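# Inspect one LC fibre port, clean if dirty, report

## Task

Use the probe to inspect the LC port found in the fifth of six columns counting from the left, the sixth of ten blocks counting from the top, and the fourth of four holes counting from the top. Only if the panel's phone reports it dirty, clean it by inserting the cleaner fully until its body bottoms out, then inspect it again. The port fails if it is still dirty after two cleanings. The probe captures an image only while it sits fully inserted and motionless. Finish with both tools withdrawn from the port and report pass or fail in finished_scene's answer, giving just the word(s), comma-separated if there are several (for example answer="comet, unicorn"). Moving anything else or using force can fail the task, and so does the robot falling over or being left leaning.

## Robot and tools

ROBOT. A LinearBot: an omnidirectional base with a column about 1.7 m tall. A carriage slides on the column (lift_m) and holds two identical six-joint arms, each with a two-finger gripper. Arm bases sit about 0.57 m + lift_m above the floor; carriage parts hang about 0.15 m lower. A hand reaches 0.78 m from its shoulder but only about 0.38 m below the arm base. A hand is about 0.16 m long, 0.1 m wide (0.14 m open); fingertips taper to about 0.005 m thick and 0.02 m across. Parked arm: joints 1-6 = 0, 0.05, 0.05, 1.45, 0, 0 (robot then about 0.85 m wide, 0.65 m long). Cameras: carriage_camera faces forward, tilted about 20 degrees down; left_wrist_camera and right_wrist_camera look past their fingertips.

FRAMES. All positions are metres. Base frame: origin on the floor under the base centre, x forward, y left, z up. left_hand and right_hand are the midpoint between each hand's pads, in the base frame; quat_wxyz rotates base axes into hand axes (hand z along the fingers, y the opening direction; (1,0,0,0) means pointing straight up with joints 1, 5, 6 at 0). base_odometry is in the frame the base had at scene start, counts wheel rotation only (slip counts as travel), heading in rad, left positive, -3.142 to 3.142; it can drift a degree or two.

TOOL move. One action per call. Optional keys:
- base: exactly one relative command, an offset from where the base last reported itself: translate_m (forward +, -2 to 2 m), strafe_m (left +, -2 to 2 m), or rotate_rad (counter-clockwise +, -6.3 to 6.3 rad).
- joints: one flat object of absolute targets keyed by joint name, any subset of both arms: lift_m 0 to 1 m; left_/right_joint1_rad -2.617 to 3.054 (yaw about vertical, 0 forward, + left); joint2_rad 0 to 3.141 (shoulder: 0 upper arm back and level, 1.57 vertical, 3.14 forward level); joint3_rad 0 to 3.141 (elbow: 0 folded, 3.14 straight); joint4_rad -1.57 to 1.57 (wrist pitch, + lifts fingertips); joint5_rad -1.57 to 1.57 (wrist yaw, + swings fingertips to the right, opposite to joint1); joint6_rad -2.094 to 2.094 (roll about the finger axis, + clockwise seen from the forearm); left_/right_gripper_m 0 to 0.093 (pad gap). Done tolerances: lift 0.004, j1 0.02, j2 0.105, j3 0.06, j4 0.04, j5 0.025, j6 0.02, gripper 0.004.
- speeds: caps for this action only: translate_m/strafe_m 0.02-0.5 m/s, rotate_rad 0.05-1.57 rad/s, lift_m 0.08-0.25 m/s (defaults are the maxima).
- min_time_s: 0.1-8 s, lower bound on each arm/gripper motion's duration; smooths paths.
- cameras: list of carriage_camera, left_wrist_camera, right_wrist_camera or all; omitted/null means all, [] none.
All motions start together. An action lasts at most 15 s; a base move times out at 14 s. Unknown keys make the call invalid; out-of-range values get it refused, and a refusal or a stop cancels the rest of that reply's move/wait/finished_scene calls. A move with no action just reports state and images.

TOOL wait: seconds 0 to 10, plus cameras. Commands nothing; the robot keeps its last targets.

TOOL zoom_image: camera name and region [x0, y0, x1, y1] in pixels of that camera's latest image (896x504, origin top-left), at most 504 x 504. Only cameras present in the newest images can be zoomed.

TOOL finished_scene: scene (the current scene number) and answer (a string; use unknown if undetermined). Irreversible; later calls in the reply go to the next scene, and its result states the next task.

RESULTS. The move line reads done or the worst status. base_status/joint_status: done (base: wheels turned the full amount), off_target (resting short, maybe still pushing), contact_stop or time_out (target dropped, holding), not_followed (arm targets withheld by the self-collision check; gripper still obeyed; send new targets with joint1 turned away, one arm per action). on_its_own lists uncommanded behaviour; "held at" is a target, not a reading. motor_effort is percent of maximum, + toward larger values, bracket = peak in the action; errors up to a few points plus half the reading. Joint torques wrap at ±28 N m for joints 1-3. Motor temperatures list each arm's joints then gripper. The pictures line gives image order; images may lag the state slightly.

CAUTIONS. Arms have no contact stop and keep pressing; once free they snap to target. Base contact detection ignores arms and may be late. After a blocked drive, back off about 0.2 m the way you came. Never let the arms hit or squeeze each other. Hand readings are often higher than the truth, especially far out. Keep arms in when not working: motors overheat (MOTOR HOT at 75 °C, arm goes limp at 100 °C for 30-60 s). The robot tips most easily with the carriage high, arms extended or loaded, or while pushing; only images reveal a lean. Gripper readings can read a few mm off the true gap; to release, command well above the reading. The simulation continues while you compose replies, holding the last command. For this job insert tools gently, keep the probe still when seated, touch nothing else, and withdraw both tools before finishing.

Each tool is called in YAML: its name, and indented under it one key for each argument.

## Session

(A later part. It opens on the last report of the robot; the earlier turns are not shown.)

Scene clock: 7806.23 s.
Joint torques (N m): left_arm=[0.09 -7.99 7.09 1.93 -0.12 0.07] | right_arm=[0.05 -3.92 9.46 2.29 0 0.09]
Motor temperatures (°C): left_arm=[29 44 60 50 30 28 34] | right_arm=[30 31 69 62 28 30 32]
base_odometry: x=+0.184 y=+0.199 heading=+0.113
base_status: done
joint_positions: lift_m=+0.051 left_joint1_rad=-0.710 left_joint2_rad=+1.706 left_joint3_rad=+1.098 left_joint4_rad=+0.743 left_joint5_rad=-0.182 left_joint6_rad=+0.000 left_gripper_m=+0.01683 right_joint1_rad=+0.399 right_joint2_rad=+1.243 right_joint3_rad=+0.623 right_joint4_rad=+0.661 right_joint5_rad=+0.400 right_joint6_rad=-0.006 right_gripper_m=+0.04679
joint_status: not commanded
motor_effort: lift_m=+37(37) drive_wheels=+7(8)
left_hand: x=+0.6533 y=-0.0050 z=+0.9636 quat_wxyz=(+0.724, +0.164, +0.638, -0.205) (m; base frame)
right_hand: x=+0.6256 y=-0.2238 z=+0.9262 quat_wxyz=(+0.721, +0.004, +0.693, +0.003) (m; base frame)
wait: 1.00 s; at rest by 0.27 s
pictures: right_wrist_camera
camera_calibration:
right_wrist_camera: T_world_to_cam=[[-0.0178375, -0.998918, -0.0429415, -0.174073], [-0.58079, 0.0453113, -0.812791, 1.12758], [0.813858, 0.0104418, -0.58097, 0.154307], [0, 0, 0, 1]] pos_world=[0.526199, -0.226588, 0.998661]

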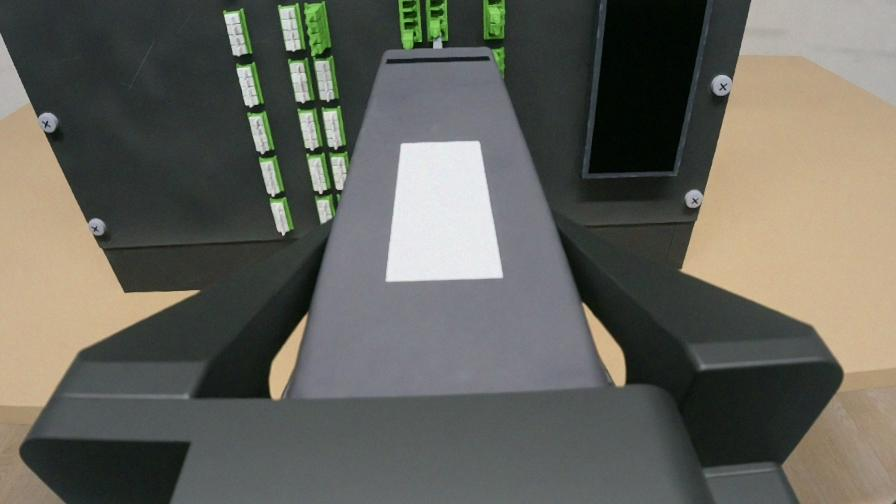

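move:
  base: {"translate_m": 0.0006}
  speeds: {"translate_m": 0.02}
  cameras: []

wait:
  seconds: 1.2
  cameras: ["right_wrist_camera", "left_wrist_camera"]

zoom_image:
  camera: "right_wrist_camera"
  region: [425, 22, 453, 50]

zoom_image:
  camera: "left_wrist_camera"
  region: [596, 120, 620, 144]

Scene clock: 7818.07 s.
Joint torques (N m): left_arm=[0.1 -7.92 7.06 1.92 -0.11 0.07] | right_arm=[0.05 -3.95 9.46 2.29 -0.03 0.09]
Motor temperatures (°C): left_arm=[29 44 60 50 30 28 34] | right_arm=[30 31 69 62 28 30 32]
move: done
base_odometry: x=+0.184 y=+0.199 heading=+0.114
base_status: done
joint_positions: lift_m=+0.051 left_joint1_rad=-0.710 left_joint2_rad=+1.706 left_joint3_rad=+1.098 left_joint4_rad=+0.744 left_joint5_rad=-0.182 left_joint6_rad=+0.000 left_gripper_m=+0.01683 right_joint1_rad=+0.399 right_joint2_rad=+1.243 right_joint3_rad=+0.623 right_joint4_rad=+0.661 right_joint5_rad=+0.400 right_joint6_rad=-0.006 right_gripper_m=+0.04679
joint_status: not commanded
motor_effort: lift_m=+37(37) drive_wheels=+6(11)
left_hand: x=+0.6533 y=-0.0050 z=+0.9637 quat_wxyz=(+0.724, +0.164, +0.638, -0.205) (m; base frame)
right_hand: x=+0.6256 y=-0.2238 z=+0.9261 quat_wxyz=(+0.720, +0.004, +0.694, +0.003) (m; base frame)
pictures: none
No camera images: "cameras" was empty.

Scene clock: 7819.27 s.
Joint torques (N m): left_arm=[0.1 -7.98 7.1 1.92 -0.11 0.07] | right_arm=[0.08 -3.92 9.47 2.3 -0.01 0.1]
Motor temperatures (°C): left_arm=[29 44 60 50 30 28 34] | right_arm=[30 31 69 62 28 30 32]
base_odometry: x=+0.184 y=+0.199 heading=+0.114
base_status: done
joint_positions: lift_m=+0.051 left_joint1_rad=-0.710 left_joint2_rad=+1.706 left_joint3_rad=+1.098 left_joint4_rad=+0.744 left_joint5_rad=-0.182 left_joint6_rad=+0.000 left_gripper_m=+0.01683 right_joint1_rad=+0.399 right_joint2_rad=+1.243 right_joint3_rad=+0.623 right_joint4_rad=+0.661 right_joint5_rad=+0.400 right_joint6_rad=-0.006 right_gripper_m=+0.04679
joint_status: not commanded
motor_effort: lift_m=+37(37) drive_wheels=+6(11)
left_hand: x=+0.6533 y=-0.0050 z=+0.9637 quat_wxyz=(+0.724, +0.164, +0.638, -0.205) (m; base frame)
right_hand: x=+0.6256 y=-0.2238 z=+0.9261 quat_wxyz=(+0.720, +0.004, +0.694, +0.003) (m; base frame)
wait: 1.20 s; at rest by 0.27 s
pictures: left_wrist_camera, right_wrist_camera
camera_calibration:
left_wrist_camera: T_world_to_cam=[[-0.494332, -0.86902, 0.020993, 0.300402], [-0.431798, 0.22452, -0.873579, 1.12636], [0.754445, -0.440903, -0.486229, 0.0935141], [0, 0, 0, 1]] pos_world=[0.564306, 0.0493962, 1.02313]
right_wrist_camera: T_world_to_cam=[[-0.0178753, -0.998924, -0.0427952, -0.174199], [-0.581082, 0.0452106, -0.812588, 1.12757], [0.813649, 0.0103422, -0.581265, 0.154608], [0, 0, 0, 1]] pos_world=[0.526299, -0.226588, 0.998661]

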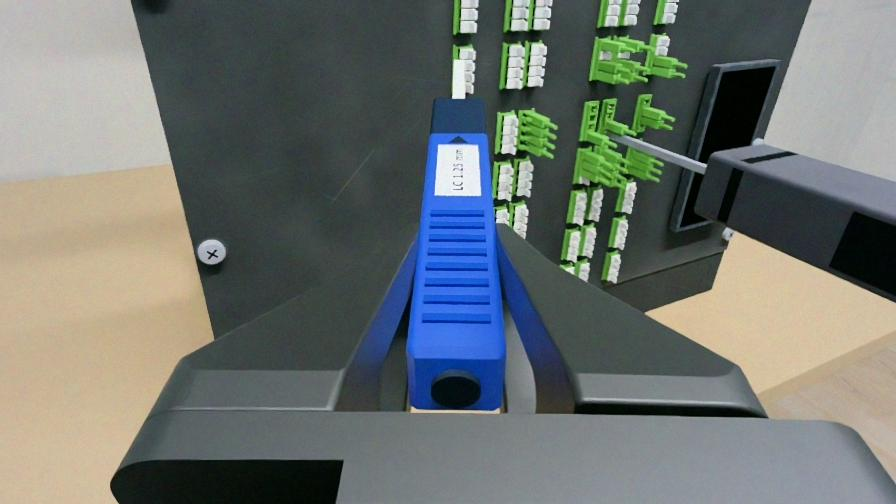

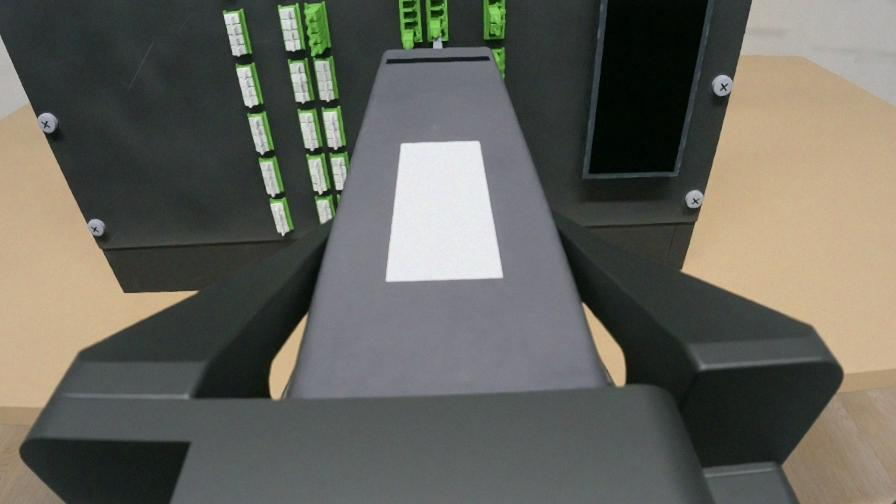

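Scaled by 18.000 from the camera's 896x504 image, which has a finer 1280x720 frame.

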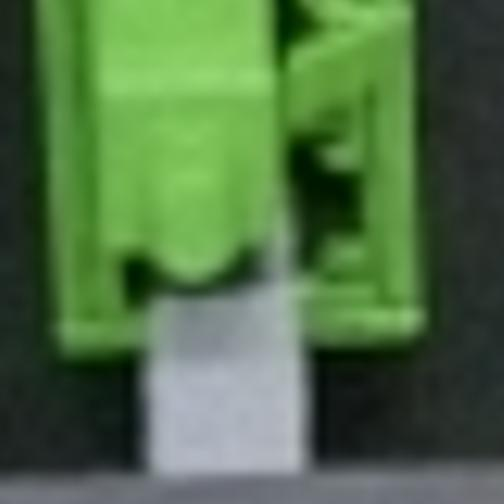

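Scaled by 21.000 from the camera's 896x504 image, which has a finer 1280x720 frame.

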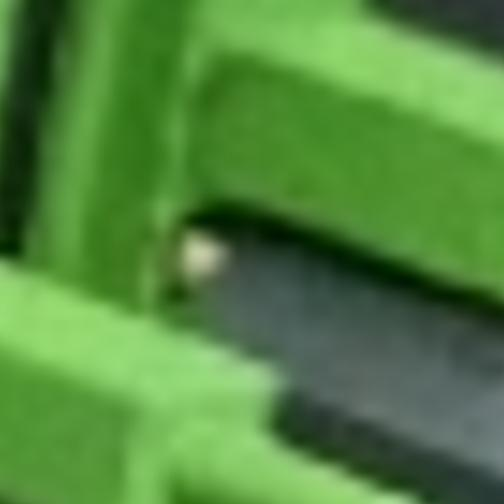

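move:
  base: {"translate_m": 0.0006}
  speeds: {"translate_m": 0.02}
  joints: {"lift_m": 0.0520}
  cameras: []

wait:
  seconds: 1.2
  cameras: ["right_wrist_camera", "left_wrist_camera"]

zoom_image:
  camera: "right_wrist_camera"
  region: [425, 22, 453, 50]

zoom_image:
  camera: "left_wrist_camera"
  region: [596, 120, 620, 144]

Scene clock: 7835.07 s.
Joint torques (N m): left_arm=[0.1 -7.83 7.05 1.91 -0.12 0.08] | right_arm=[0.06 -3.92 9.47 2.3 -0.04 0.1]
Motor temperatures (°C): left_arm=[29 44 60 50 30 28 34] | right_arm=[30 31 69 62 28 30 32]
move: done
base_odometry: x=+0.185 y=+0.199 heading=+0.115
base_status: done
joint_positions: lift_m=+0.052 left_joint1_rad=-0.710 left_joint2_rad=+1.706 left_joint3_rad=+1.098 left_joint4_rad=+0.744 left_joint5_rad=-0.182 left_joint6_rad=+0.000 left_gripper_m=+0.01683 right_joint1_rad=+0.399 right_joint2_rad=+1.243 right_joint3_rad=+0.623 right_joint4_rad=+0.661 right_joint5_rad=+0.404 right_joint6_rad=-0.006 right_gripper_m=+0.04679
joint_status: all done
motor_effort: lift_m=+38(39) drive_wheels=+5(8)
left_hand: x=+0.6533 y=-0.0050 z=+0.9639 quat_wxyz=(+0.724, +0.164, +0.638, -0.205) (m; base frame)
right_hand: x=+0.6256 y=-0.2244 z=+0.9264 quat_wxyz=(+0.720, +0.005, +0.694, +0.002) (m; base frame)
pictures: none
No camera images: "cameras" was empty.

Scene clock: 7836.27 s.
Joint torques (N m): left_arm=[0.13 -7.98 7.1 1.93 -0.11 0.08] | right_arm=[0.08 -3.89 9.47 2.3 -0.05 0.08]
Motor temperatures (°C): left_arm=[29 44 60 50 30 28 34] | right_arm=[30 31 69 62 28 30 32]
base_odometry: x=+0.185 y=+0.199 heading=+0.115
base_status: done
joint_positions: lift_m=+0.052 left_joint1_rad=-0.710 left_joint2_rad=+1.706 left_joint3_rad=+1.098 left_joint4_rad=+0.744 left_joint5_rad=-0.182 left_joint6_rad=+0.000 left_gripper_m=+0.01683 right_joint1_rad=+0.399 right_joint2_rad=+1.243 right_joint3_rad=+0.623 right_joint4_rad=+0.661 right_joint5_rad=+0.404 right_joint6_rad=-0.006 right_gripper_m=+0.04679
joint_status: all done
motor_effort: lift_m=+38(39) drive_wheels=+5(8)
left_hand: x=+0.6533 y=-0.0050 z=+0.9639 quat_wxyz=(+0.724, +0.164, +0.638, -0.205) (m; base frame)
right_hand: x=+0.6256 y=-0.2244 z=+0.9264 quat_wxyz=(+0.720, +0.005, +0.694, +0.002) (m; base frame)
wait: 1.20 s; at rest by 0.27 s
pictures: left_wrist_camera, right_wrist_camera
camera_calibration:
left_wrist_camera: T_world_to_cam=[[-0.494332, -0.86902, 0.020993, 0.300398], [-0.431798, 0.22452, -0.873579, 1.12653], [0.754445, -0.440903, -0.486229, 0.0936114], [0, 0, 0, 1]] pos_world=[0.564306, 0.0493962, 1.02333]
right_wrist_camera: T_world_to_cam=[[-0.0216524, -0.998844, -0.0429075, -0.172376], [-0.58095, 0.0474985, -0.812552, 1.12815], [0.813651, 0.0073334, -0.581307, 0.154091], [0, 0, 0, 1]] pos_world=[0.526292, -0.226892, 0.998861]

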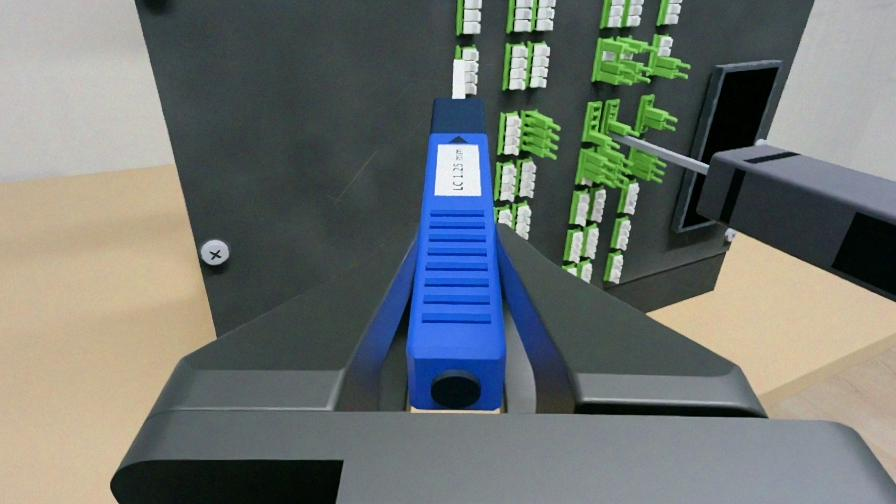

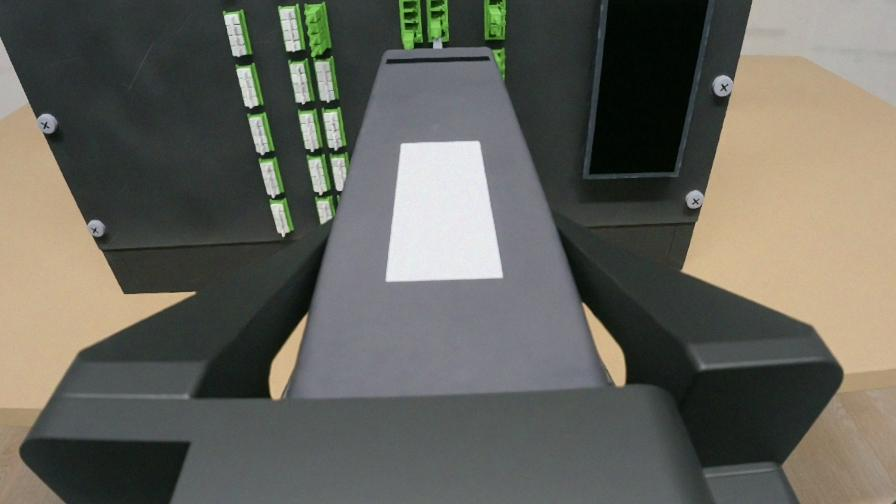

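Scaled by 18.000 from the camera's 896x504 image, which has a finer 1280x720 frame.

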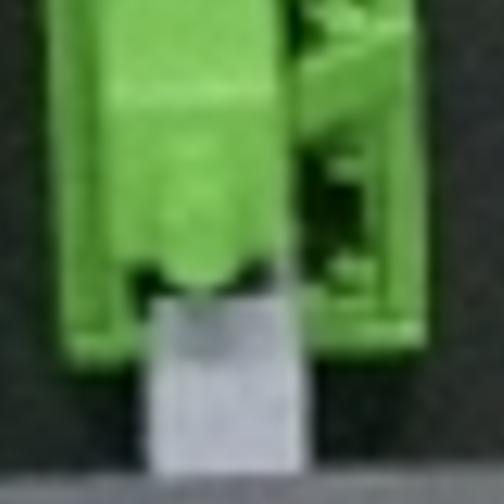

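Scaled by 21.000 from the camera's 896x504 image, which has a finer 1280x720 frame.

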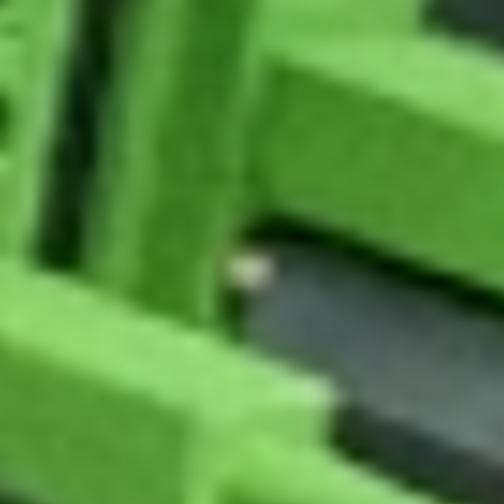

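move:
  base: {"rotate_rad": 0.0012}
  speeds: {"rotate_rad": 0.05}
  joints: {"lift_m": 0.0523}
  cameras: []

wait:
  seconds: 1.2
  cameras: ["right_wrist_camera", "left_wrist_camera"]

zoom_image:
  camera: "right_wrist_camera"
  region: [425, 22, 453, 50]

zoom_image:
  camera: "left_wrist_camera"
  region: [596, 120, 620, 144]

Scene clock: 7855.23 s.
Joint torques (N m): left_arm=[0.12 -7.95 7.16 1.93 -0.11 0.08] | right_arm=[0.06 -3.92 9.46 2.31 -0.09 0.09]
Motor temperatures (°C): left_arm=[29 44 60 50 30 28 34] | right_arm=[30 31 69 62 28 30 32]
move: done
base_odometry: x=+0.185 y=+0.200 heading=+0.116
base_status: done
joint_positions: lift_m=+0.052 left_joint1_rad=-0.710 left_joint2_rad=+1.706 left_joint3_rad=+1.098 left_joint4_rad=+0.743 left_joint5_rad=-0.182 left_joint6_rad=+0.000 left_gripper_m=+0.01683 right_joint1_rad=+0.399 right_joint2_rad=+1.243 right_joint3_rad=+0.623 right_joint4_rad=+0.661 right_joint5_rad=+0.406 right_joint6_rad=-0.006 right_gripper_m=+0.04679
joint_status: all done
motor_effort: lift_m=+38(39) drive_wheels=+2(3)
left_hand: x=+0.6533 y=-0.0050 z=+0.9641 quat_wxyz=(+0.724, +0.164, +0.638, -0.205) (m; base frame)
right_hand: x=+0.6256 y=-0.2249 z=+0.9267 quat_wxyz=(+0.720, +0.006, +0.694, +0.001) (m; base frame)
pictures: none
No camera images: "cameras" was empty.

Scene clock: 7856.43 s.
Joint torques (N m): left_arm=[0.1 -7.98 7.09 1.93 -0.12 0.08] | right_arm=[0.06 -3.9 9.47 2.3 -0.08 0.09]
Motor temperatures (°C): left_arm=[29 44 60 50 30 28 34] | right_arm=[30 31 69 62 28 30 32]
base_odometry: x=+0.185 y=+0.200 heading=+0.116
base_status: done
joint_positions: lift_m=+0.052 left_joint1_rad=-0.710 left_joint2_rad=+1.706 left_joint3_rad=+1.098 left_joint4_rad=+0.743 left_joint5_rad=-0.182 left_joint6_rad=+0.000 left_gripper_m=+0.01683 right_joint1_rad=+0.399 right_joint2_rad=+1.243 right_joint3_rad=+0.623 right_joint4_rad=+0.661 right_joint5_rad=+0.406 right_joint6_rad=-0.006 right_gripper_m=+0.04679
joint_status: all done
motor_effort: lift_m=+38(39) drive_wheels=+2(3)
left_hand: x=+0.6533 y=-0.0050 z=+0.9641 quat_wxyz=(+0.724, +0.164, +0.638, -0.205) (m; base frame)
right_hand: x=+0.6256 y=-0.2249 z=+0.9267 quat_wxyz=(+0.720, +0.006, +0.694, +0.001) (m; base frame)
wait: 1.20 s; at rest by 0.27 s
pictures: left_wrist_camera, right_wrist_camera
camera_calibration:
left_wrist_camera: T_world_to_cam=[[-0.494263, -0.869062, 0.0208681, 0.300446], [-0.432028, 0.224735, -0.87341, 1.1268], [0.754358, -0.44071, -0.486537, 0.0939939], [0, 0, 0, 1]] pos_world=[0.564405, 0.0492973, 1.02362]
right_wrist_camera: T_world_to_cam=[[-0.0242942, -0.99878, -0.0429809, -0.171087], [-0.580882, 0.0490941, -0.812506, 1.12868], [0.813625, 0.0052276, -0.581366, 0.153865], [0, 0, 0, 1]] pos_world=[0.526287, -0.227095, 0.999161]

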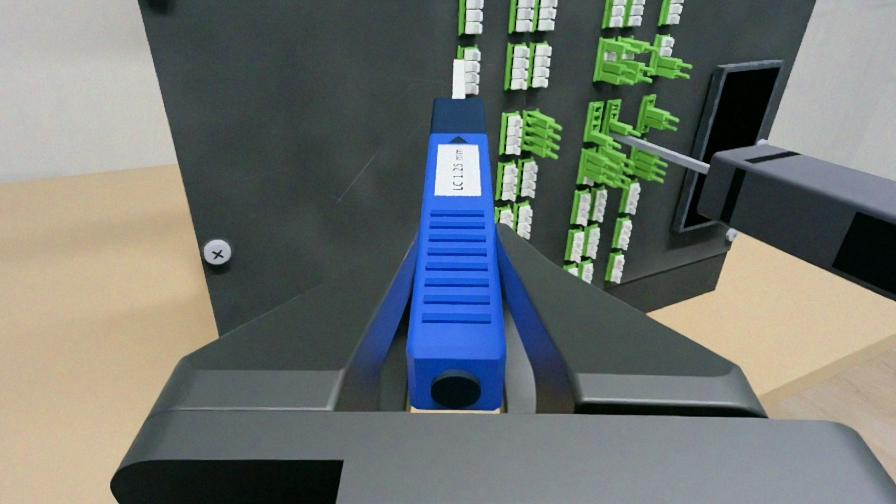

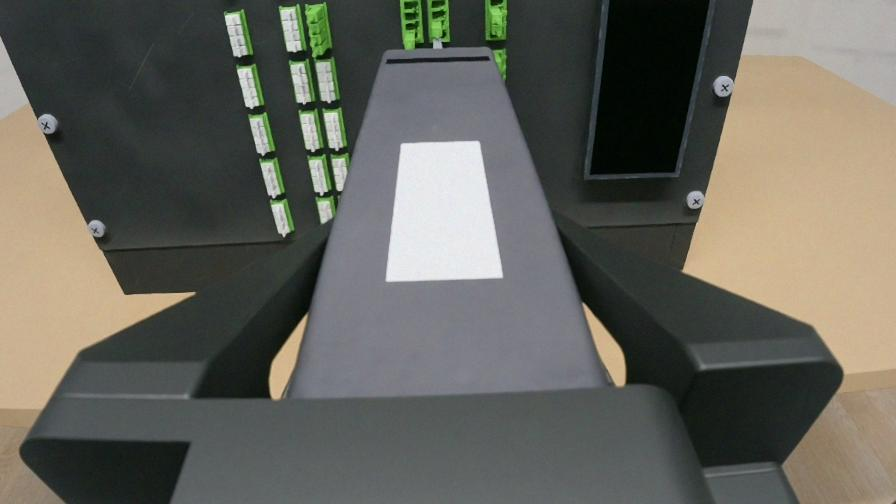

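Scaled by 18.000 from the camera's 896x504 image, which has a finer 1280x720 frame.

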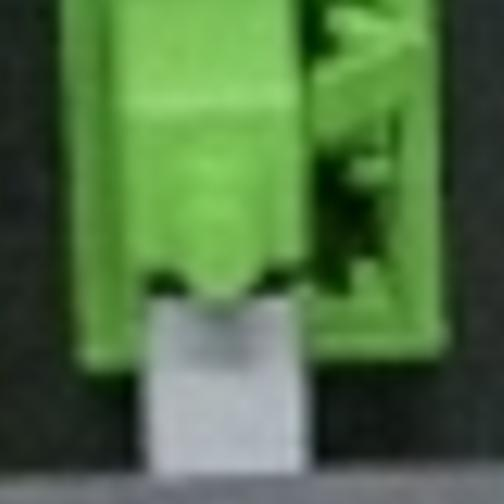

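Scaled by 21.000 from the camera's 896x504 image, which has a finer 1280x720 frame.

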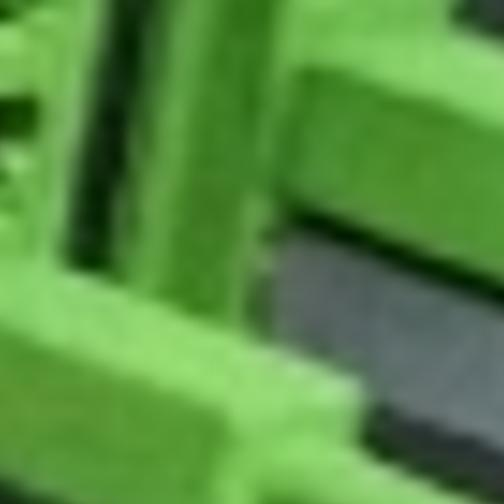

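move:
  base: {"translate_m": 0.001}
  speeds: {"translate_m": 0.02}
  cameras: []

wait:
  seconds: 1.2
  cameras: ["right_wrist_camera", "left_wrist_camera"]

zoom_image:
  camera: "right_wrist_camera"
  region: [425, 22, 453, 50]

zoom_image:
  camera: "left_wrist_camera"
  region: [596, 120, 620, 144]

Scene clock: 7869.67 s.
Joint torques (N m): left_arm=[0.08 -8.05 7.13 1.95 -0.11 0.07] | right_arm=[0.09 -3.99 9.47 2.31 -0.08 0.09]
Motor temperatures (°C): left_arm=[29 44 60 50 30 28 34] | right_arm=[30 31 69 62 28 30 32]
move: done
base_odometry: x=+0.186 y=+0.200 heading=+0.116
base_status: done
joint_positions: lift_m=+0.052 left_joint1_rad=-0.710 left_joint2_rad=+1.706 left_joint3_rad=+1.098 left_joint4_rad=+0.743 left_joint5_rad=-0.182 left_joint6_rad=+0.000 left_gripper_m=+0.01683 right_joint1_rad=+0.399 right_joint2_rad=+1.243 right_joint3_rad=+0.623 right_joint4_rad=+0.661 right_joint5_rad=+0.406 right_joint6_rad=-0.006 right_gripper_m=+0.04679
joint_status: not commanded
motor_effort: lift_m=+38(38) drive_wheels=+2(5)
left_hand: x=+0.6534 y=-0.0049 z=+0.9641 quat_wxyz=(+0.724, +0.164, +0.638, -0.205) (m; base frame)
right_hand: x=+0.6256 y=-0.2248 z=+0.9266 quat_wxyz=(+0.720, +0.006, +0.694, +0.001) (m; base frame)
pictures: none
No camera images: "cameras" was empty.

Scene clock: 7870.87 s.
Joint torques (N m): left_arm=[0.1 -7.98 7.08 1.93 -0.11 0.08] | right_arm=[0.06 -3.92 9.46 2.3 -0.07 0.09]
Motor temperatures (°C): left_arm=[29 44 60 50 30 28 34] | right_arm=[30 31 69 62 28 30 32]
base_odometry: x=+0.186 y=+0.200 heading=+0.116
base_status: done
joint_positions: lift_m=+0.052 left_joint1_rad=-0.710 left_joint2_rad=+1.706 left_joint3_rad=+1.098 left_joint4_rad=+0.743 left_joint5_rad=-0.182 left_joint6_rad=+0.000 left_gripper_m=+0.01683 right_joint1_rad=+0.399 right_joint2_rad=+1.243 right_joint3_rad=+0.623 right_joint4_rad=+0.661 right_joint5_rad=+0.406 right_joint6_rad=-0.006 right_gripper_m=+0.04679
joint_status: not commanded
motor_effort: lift_m=+38(38) drive_wheels=+2(5)
left_hand: x=+0.6534 y=-0.0049 z=+0.9641 quat_wxyz=(+0.724, +0.164, +0.638, -0.205) (m; base frame)
right_hand: x=+0.6256 y=-0.2248 z=+0.9266 quat_wxyz=(+0.720, +0.006, +0.694, +0.001) (m; base frame)
wait: 1.20 s; at rest by 0.27 s
pictures: left_wrist_camera, right_wrist_camera
camera_calibration:
left_wrist_camera: T_world_to_cam=[[-0.493933, -0.869251, 0.0208126, 0.30055], [-0.432081, 0.224608, -0.873417, 1.12685], [0.754544, -0.440402, -0.486528, 0.0938768], [0, 0, 0, 1]] pos_world=[0.564506, 0.0494982, 1.02362]
right_wrist_camera: T_world_to_cam=[[-0.0239723, -0.998794, -0.0428456, -0.171295], [-0.581193, 0.048795, -0.812302, 1.12857], [0.813413, 0.00542882, -0.581661, 0.154317], [0, 0, 0, 1]] pos_world=[0.526287, -0.226994, 0.999161]

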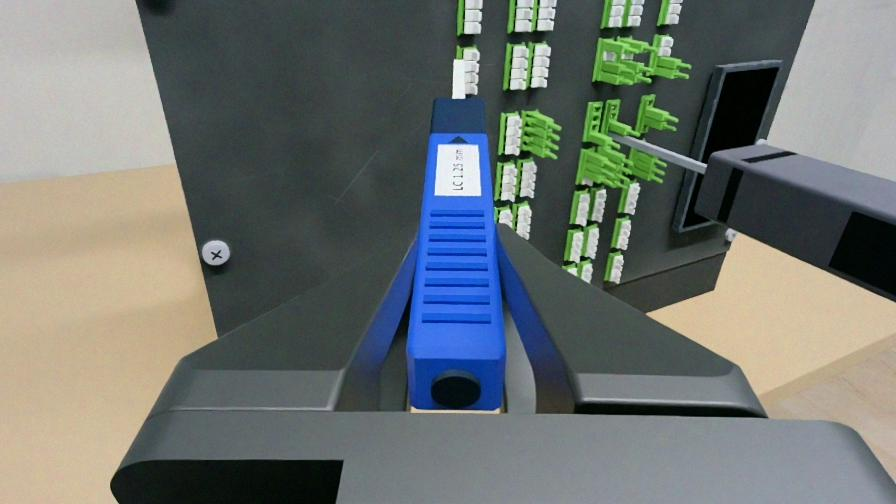

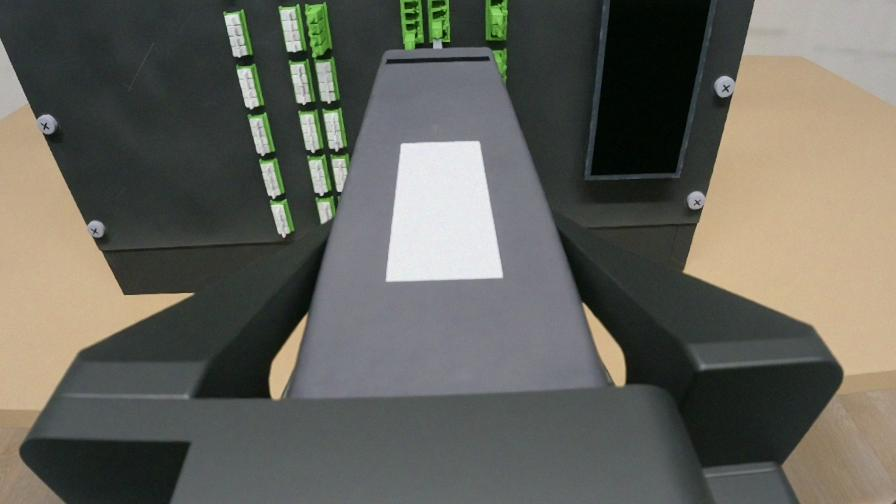

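Scaled by 18.000 from the camera's 896x504 image, which has a finer 1280x720 frame.

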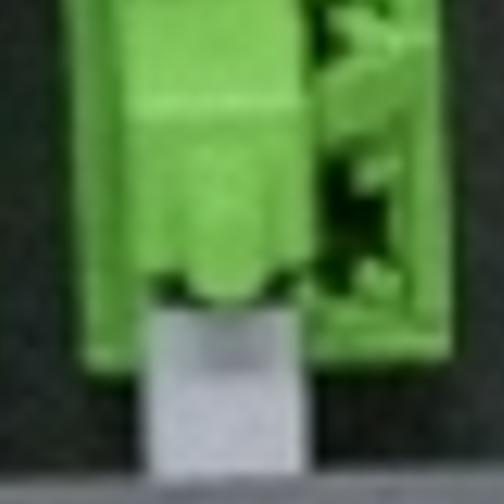

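Scaled by 21.000 from the camera's 896x504 image, which has a finer 1280x720 frame.

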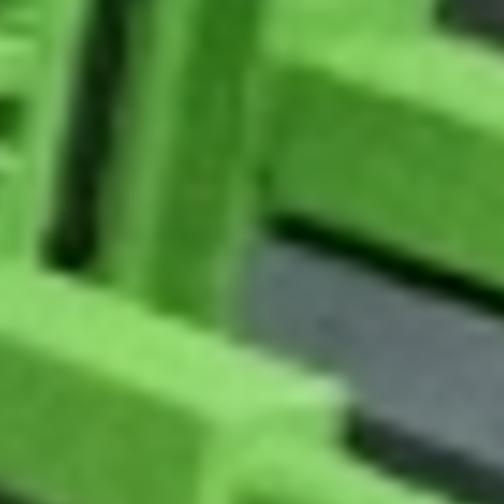

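move:
  base: {"translate_m": 0.001}
  speeds: {"translate_m": 0.02}
  cameras: []

wait:
  seconds: 1.2
  cameras: ["right_wrist_camera", "left_wrist_camera"]

zoom_image:
  camera: "right_wrist_camera"
  region: [425, 22, 453, 50]

zoom_image:
  camera: "left_wrist_camera"
  region: [596, 120, 620, 144]

Scene clock: 7880.10 s.
Joint torques (N m): left_arm=[0.1 -7.99 7.02 1.93 -0.11 0.07] | right_arm=[0.09 -3.9 9.43 2.3 -0.06 0.1]
Motor temperatures (°C): left_arm=[29 44 60 50 30 28 34] | right_arm=[30 31 69 62 28 30 32]
move: done
base_odometry: x=+0.186 y=+0.200 heading=+0.117
base_status: done
joint_positions: lift_m=+0.052 left_joint1_rad=-0.710 left_joint2_rad=+1.706 left_joint3_rad=+1.098 left_joint4_rad=+0.743 left_joint5_rad=-0.182 left_joint6_rad=+0.000 left_gripper_m=+0.01683 right_joint1_rad=+0.399 right_joint2_rad=+1.243 right_joint3_rad=+0.623 right_joint4_rad=+0.661 right_joint5_rad=+0.406 right_joint6_rad=-0.006 right_gripper_m=+0.04679
joint_status: not commanded
motor_effort: lift_m=+38(38) drive_wheels=+3(7)
left_hand: x=+0.6534 y=-0.0049 z=+0.9641 quat_wxyz=(+0.724, +0.164, +0.638, -0.205) (m; base frame)
right_hand: x=+0.6256 y=-0.2248 z=+0.9266 quat_wxyz=(+0.720, +0.006, +0.694, +0.001) (m; base frame)
pictures: none
No camera images: "cameras" was empty.

Scene clock: 7881.30 s.
Joint torques (N m): left_arm=[0.08 -7.98 7.12 1.94 -0.12 0.08] | right_arm=[0.05 -3.93 9.47 2.3 -0.08 0.1]
Motor temperatures (°C): left_arm=[29 44 60 50 30 28 34] | right_arm=[30 31 69 62 28 30 32]
base_odometry: x=+0.186 y=+0.200 heading=+0.117
base_status: done
joint_positions: lift_m=+0.052 left_joint1_rad=-0.710 left_joint2_rad=+1.706 left_joint3_rad=+1.098 left_joint4_rad=+0.743 left_joint5_rad=-0.182 left_joint6_rad=+0.000 left_gripper_m=+0.01683 right_joint1_rad=+0.399 right_joint2_rad=+1.243 right_joint3_rad=+0.623 right_joint4_rad=+0.661 right_joint5_rad=+0.406 right_joint6_rad=-0.006 right_gripper_m=+0.04679
joint_status: not commanded
motor_effort: lift_m=+38(38) drive_wheels=+3(7)
left_hand: x=+0.6534 y=-0.0049 z=+0.9641 quat_wxyz=(+0.724, +0.164, +0.638, -0.205) (m; base frame)
right_hand: x=+0.6256 y=-0.2248 z=+0.9266 quat_wxyz=(+0.720, +0.006, +0.694, +0.001) (m; base frame)
wait: 1.20 s; at rest by 0.27 s
pictures: left_wrist_camera, right_wrist_camera
camera_calibration:
left_wrist_camera: T_world_to_cam=[[-0.493933, -0.869251, 0.0208126, 0.30055], [-0.432081, 0.224608, -0.873417, 1.12685], [0.754544, -0.440402, -0.486528, 0.0938768], [0, 0, 0, 1]] pos_world=[0.564506, 0.0494982, 1.02362]
right_wrist_camera: T_world_to_cam=[[-0.0239723, -0.998794, -0.0428456, -0.171295], [-0.581193, 0.048795, -0.812302, 1.12857], [0.813413, 0.00542882, -0.581661, 0.154317], [0, 0, 0, 1]] pos_world=[0.526287, -0.226994, 0.999161]

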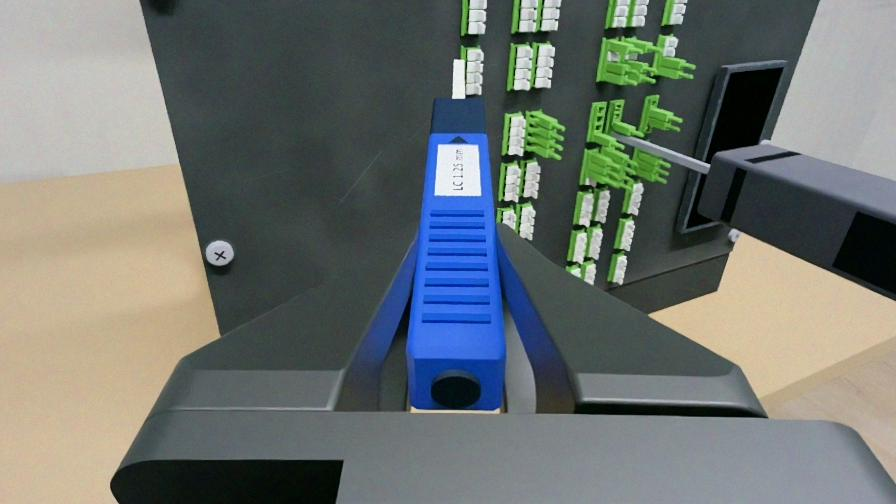

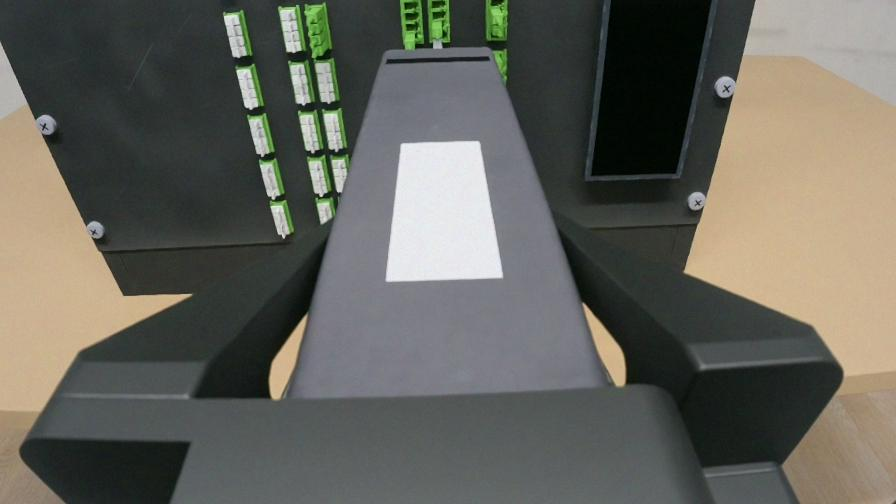

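Scaled by 18.000 from the camera's 896x504 image, which has a finer 1280x720 frame.

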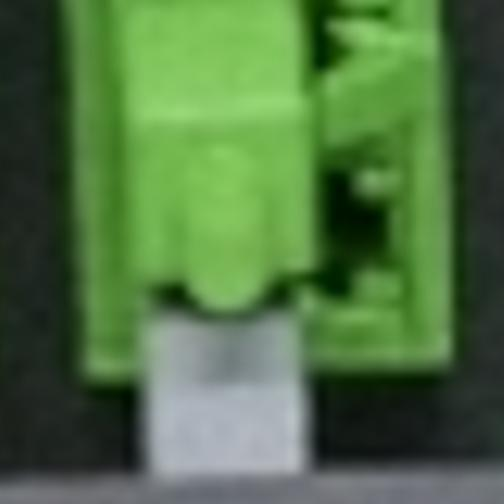

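Scaled by 21.000 from the camera's 896x504 image, which has a finer 1280x720 frame.

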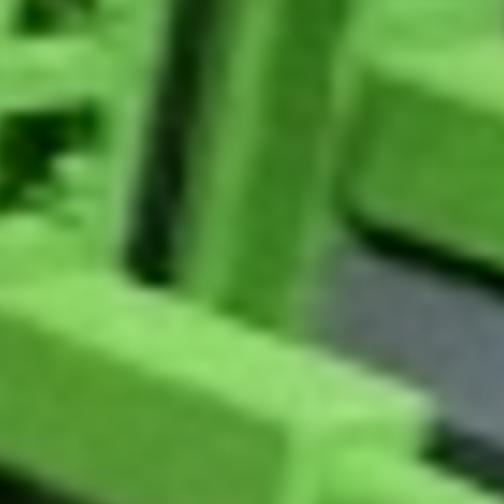

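move:
  base: {"translate_m": 0.002}
  speeds: {"translate_m": 0.02}
  cameras: []

wait:
  seconds: 1.2
  cameras: ["right_wrist_camera", "left_wrist_camera"]

zoom_image:
  camera: "right_wrist_camera"
  region: [425, 22, 453, 50]

Scene clock: 7944.53 s.
Joint torques (N m): left_arm=[0.08 -7.92 7.15 1.92 -0.12 0.08] | right_arm=[0.06 -3.86 9.44 2.29 -0.09 0.09]
Motor temperatures (°C): left_arm=[29 44 60 50 30 28 34] | right_arm=[30 31 69 62 28 30 32]
move: done
base_odometry: x=+0.188 y=+0.201 heading=+0.117
base_status: done
joint_positions: lift_m=+0.052 left_joint1_rad=-0.709 left_joint2_rad=+1.706 left_joint3_rad=+1.098 left_joint4_rad=+0.743 left_joint5_rad=-0.182 left_joint6_rad=+0.000 left_gripper_m=+0.01683 right_joint1_rad=+0.399 right_joint2_rad=+1.243 right_joint3_rad=+0.623 right_joint4_rad=+0.661 right_joint5_rad=+0.406 right_joint6_rad=-0.006 right_gripper_m=+0.04679
joint_status: not commanded
motor_effort: lift_m=+38(38) drive_wheels=+5(9)
left_hand: x=+0.6536 y=-0.0047 z=+0.9640 quat_wxyz=(+0.724, +0.163, +0.638, -0.204) (m; base frame)
right_hand: x=+0.6256 y=-0.2248 z=+0.9266 quat_wxyz=(+0.720, +0.006, +0.694, +0.001) (m; base frame)
pictures: none
No camera images: "cameras" was empty.

Scene clock: 7945.73 s.
Joint torques (N m): left_arm=[0.05 -8.01 7.13 1.93 -0.11 0.07] | right_arm=[0.09 -3.92 9.44 2.31 -0.09 0.09]
Motor temperatures (°C): left_arm=[29 44 60 50 30 28 34] | right_arm=[30 31 69 62 28 30 32]
base_odometry: x=+0.188 y=+0.201 heading=+0.117
base_status: done
joint_positions: lift_m=+0.052 left_joint1_rad=-0.709 left_joint2_rad=+1.706 left_joint3_rad=+1.098 left_joint4_rad=+0.743 left_joint5_rad=-0.182 left_joint6_rad=+0.000 left_gripper_m=+0.01683 right_joint1_rad=+0.399 right_joint2_rad=+1.243 right_joint3_rad=+0.623 right_joint4_rad=+0.661 right_joint5_rad=+0.406 right_joint6_rad=-0.006 right_gripper_m=+0.04679
joint_status: not commanded
motor_effort: lift_m=+38(38) drive_wheels=+5(9)
left_hand: x=+0.6536 y=-0.0047 z=+0.9640 quat_wxyz=(+0.724, +0.163, +0.638, -0.204) (m; base frame)
right_hand: x=+0.6256 y=-0.2248 z=+0.9266 quat_wxyz=(+0.720, +0.006, +0.694, +0.001) (m; base frame)
wait: 1.20 s; at rest by 0.27 s
pictures: left_wrist_camera, right_wrist_camera
camera_calibration:
left_wrist_camera: T_world_to_cam=[[-0.493599, -0.869441, 0.0207714, 0.300551], [-0.432486, 0.22467, -0.8732, 1.12687], [0.75453, -0.439994, -0.486918, 0.0942337], [0, 0, 0, 1]] pos_world=[0.564605, 0.0495998, 1.02362]
right_wrist_camera: T_world_to_cam=[[-0.0239723, -0.998794, -0.0428456, -0.171295], [-0.581193, 0.048795, -0.812302, 1.12857], [0.813413, 0.00542882, -0.581661, 0.154317], [0, 0, 0, 1]] pos_world=[0.526287, -0.226994, 0.999161]

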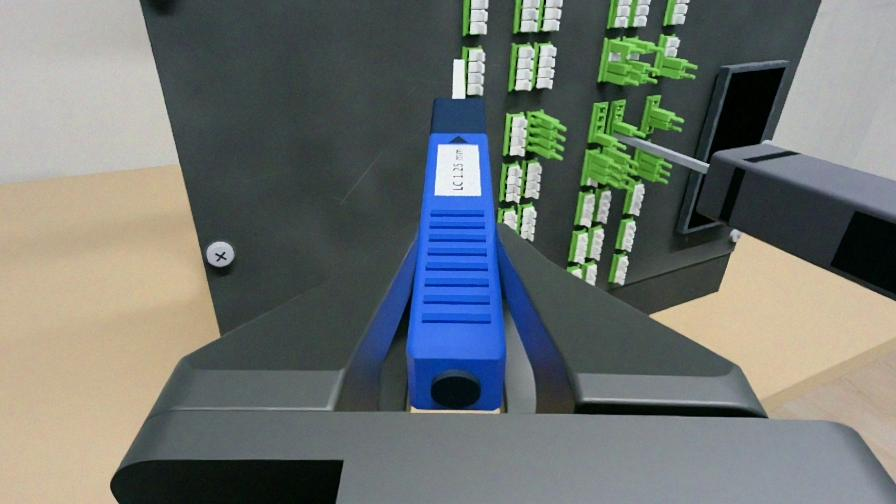

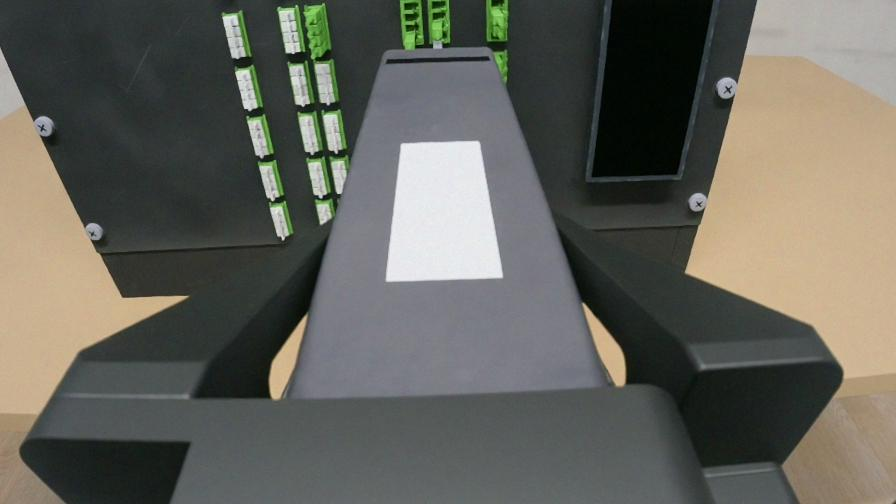

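Scaled by 18.000 from the camera's 896x504 image, which has a finer 1280x720 frame.

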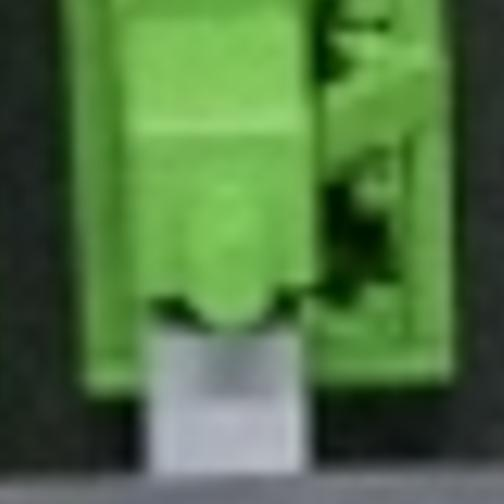

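move:
  base: {"translate_m": 0.0025}
  speeds: {"translate_m": 0.02}
  cameras: []

wait:
  seconds: 1.2
  cameras: ["right_wrist_camera"]

zoom_image:
  camera: "right_wrist_camera"
  region: [425, 22, 453, 50]

Scene clock: 7954.50 s.
Joint torques (N m): left_arm=[0.05 -7.97 6.89 1.92 -0.11 0.07] | right_arm=[0.06 -3.93 9.48 2.3 -0.08 0.09]
Motor temperatures (°C): left_arm=[29 44 60 50 30 28 34] | right_arm=[30 31 69 62 28 30 32]
move: done
base_odometry: x=+0.191 y=+0.201 heading=+0.118
base_status: done
joint_positions: lift_m=+0.052 left_joint1_rad=-0.709 left_joint2_rad=+1.706 left_joint3_rad=+1.098 left_joint4_rad=+0.743 left_joint5_rad=-0.182 left_joint6_rad=+0.000 left_gripper_m=+0.01683 right_joint1_rad=+0.399 right_joint2_rad=+1.243 right_joint3_rad=+0.623 right_joint4_rad=+0.661 right_joint5_rad=+0.408 right_joint6_rad=-0.006 right_gripper_m=+0.04679
joint_status: not commanded
motor_effort: lift_m=+38(38) drive_wheels=+7(11)
left_hand: x=+0.6536 y=-0.0047 z=+0.9640 quat_wxyz=(+0.724, +0.163, +0.638, -0.204) (m; base frame)
right_hand: x=+0.6256 y=-0.2251 z=+0.9266 quat_wxyz=(+0.720, +0.006, +0.694, +0.000) (m; base frame)
pictures: none
No camera images: "cameras" was empty.

Scene clock: 7955.70 s.
Joint torques (N m): left_arm=[0.06 -7.99 7.15 1.93 -0.11 0.08] | right_arm=[0.05 -3.9 9.46 2.31 -0.1 0.09]
Motor temperatures (°C): left_arm=[29 44 60 50 30 28 34] | right_arm=[30 31 69 62 28 30 32]
base_odometry: x=+0.191 y=+0.201 heading=+0.118
base_status: done
joint_positions: lift_m=+0.052 left_joint1_rad=-0.709 left_joint2_rad=+1.706 left_joint3_rad=+1.098 left_joint4_rad=+0.743 left_joint5_rad=-0.182 left_joint6_rad=+0.000 left_gripper_m=+0.01683 right_joint1_rad=+0.399 right_joint2_rad=+1.243 right_joint3_rad=+0.623 right_joint4_rad=+0.661 right_joint5_rad=+0.408 right_joint6_rad=-0.006 right_gripper_m=+0.04679
joint_status: not commanded
motor_effort: lift_m=+38(38) drive_wheels=+7(11)
left_hand: x=+0.6536 y=-0.0047 z=+0.9640 quat_wxyz=(+0.724, +0.163, +0.638, -0.204) (m; base frame)
right_hand: x=+0.6256 y=-0.2251 z=+0.9266 quat_wxyz=(+0.720, +0.006, +0.694, +0.000) (m; base frame)
wait: 1.20 s; at rest by 0.27 s
pictures: right_wrist_camera
camera_calibration:
right_wrist_camera: T_world_to_cam=[[-0.0254712, -0.998756, -0.0428759, -0.170568], [-0.581114, 0.0496917, -0.812304, 1.12874], [0.813423, 0.00422544, -0.581657, 0.154036], [0, 0, 0, 1]] pos_world=[0.526284, -0.227096, 0.999161]

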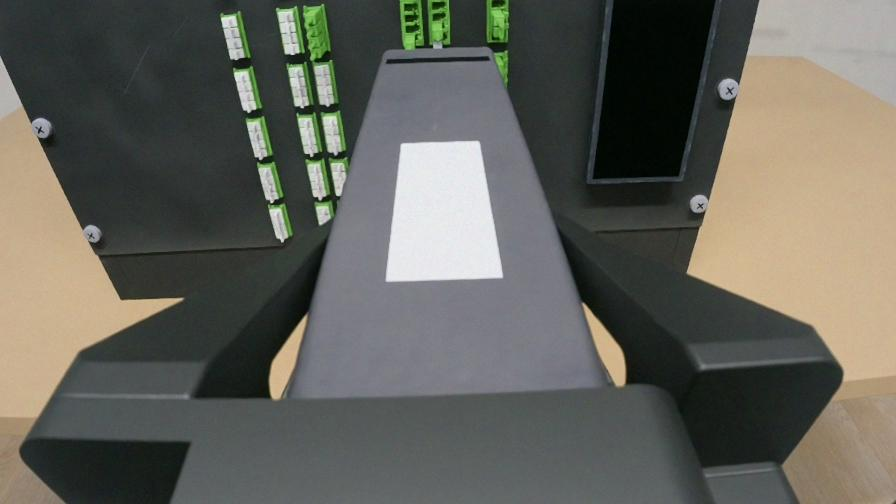

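Scaled by 18.000 from the camera's 896x504 image, which has a finer 1280x720 frame.

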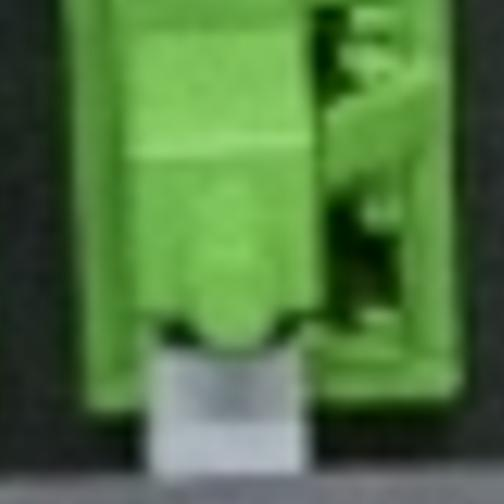

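move:
  base: {"rotate_rad": -0.0025}
  speeds: {"rotate_rad": 0.05}
  cameras: []

wait:
  seconds: 1.2
  cameras: ["right_wrist_camera"]

zoom_image:
  camera: "right_wrist_camera"
  region: [425, 22, 453, 50]

Scene clock: 7966.10 s.
Joint torques (N m): left_arm=[-0.01 -8.03 7.15 1.91 -0.11 0.08] | right_arm=[0.06 -3.92 9.43 2.3 -0.09 0.09]
Motor temperatures (°C): left_arm=[29 44 60 50 30 28 34] | right_arm=[30 31 69 62 28 30 32]
move: done
base_odometry: x=+0.190 y=+0.201 heading=+0.117
base_status: done
joint_positions: lift_m=+0.052 left_joint1_rad=-0.709 left_joint2_rad=+1.706 left_joint3_rad=+1.098 left_joint4_rad=+0.743 left_joint5_rad=-0.182 left_joint6_rad=+0.000 left_gripper_m=+0.01683 right_joint1_rad=+0.399 right_joint2_rad=+1.243 right_joint3_rad=+0.623 right_joint4_rad=+0.661 right_joint5_rad=+0.408 right_joint6_rad=-0.006 right_gripper_m=+0.04679
joint_status: not commanded
motor_effort: lift_m=+38(38) drive_wheels=+8(8)
left_hand: x=+0.6536 y=-0.0047 z=+0.9640 quat_wxyz=(+0.724, +0.163, +0.638, -0.204) (m; base frame)
right_hand: x=+0.6256 y=-0.2251 z=+0.9266 quat_wxyz=(+0.720, +0.006, +0.694, +0.000) (m; base frame)
pictures: none
No camera images: "cameras" was empty.

Scene clock: 7967.30 s.
Joint torques (N m): left_arm=[0.08 -7.98 7.1 1.94 -0.11 0.07] | right_arm=[0.08 -3.93 9.46 2.31 -0.11 0.09]
Motor temperatures (°C): left_arm=[29 44 60 50 30 28 34] | right_arm=[30 31 69 62 28 30 32]
base_odometry: x=+0.190 y=+0.201 heading=+0.117
base_status: done
joint_positions: lift_m=+0.052 left_joint1_rad=-0.709 left_joint2_rad=+1.706 left_joint3_rad=+1.098 left_joint4_rad=+0.743 left_joint5_rad=-0.182 left_joint6_rad=+0.000 left_gripper_m=+0.01683 right_joint1_rad=+0.399 right_joint2_rad=+1.243 right_joint3_rad=+0.623 right_joint4_rad=+0.661 right_joint5_rad=+0.408 right_joint6_rad=-0.006 right_gripper_m=+0.04679
joint_status: not commanded
motor_effort: lift_m=+38(38) drive_wheels=+8(8)
left_hand: x=+0.6536 y=-0.0047 z=+0.9640 quat_wxyz=(+0.724, +0.163, +0.638, -0.204) (m; base frame)
right_hand: x=+0.6256 y=-0.2251 z=+0.9266 quat_wxyz=(+0.720, +0.006, +0.694, +0.000) (m; base frame)
wait: 1.20 s; at rest by 0.27 s
pictures: right_wrist_camera
camera_calibration:
right_wrist_camera: T_world_to_cam=[[-0.0254712, -0.998756, -0.0428759, -0.170568], [-0.581114, 0.0496917, -0.812304, 1.12874], [0.813423, 0.00422544, -0.581657, 0.154036], [0, 0, 0, 1]] pos_world=[0.526284, -0.227096, 0.999161]

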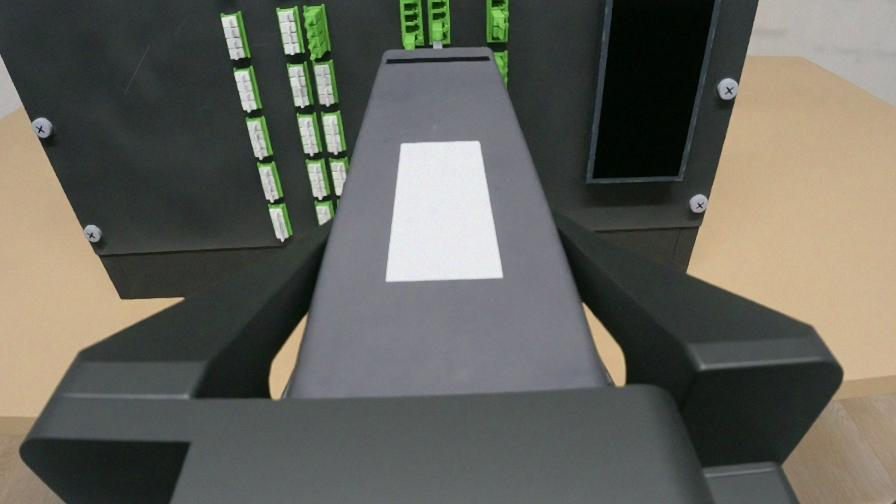

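Scaled by 18.000 from the camera's 896x504 image, which has a finer 1280x720 frame.

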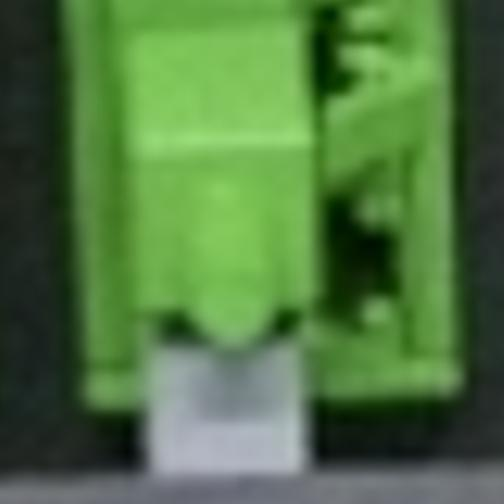

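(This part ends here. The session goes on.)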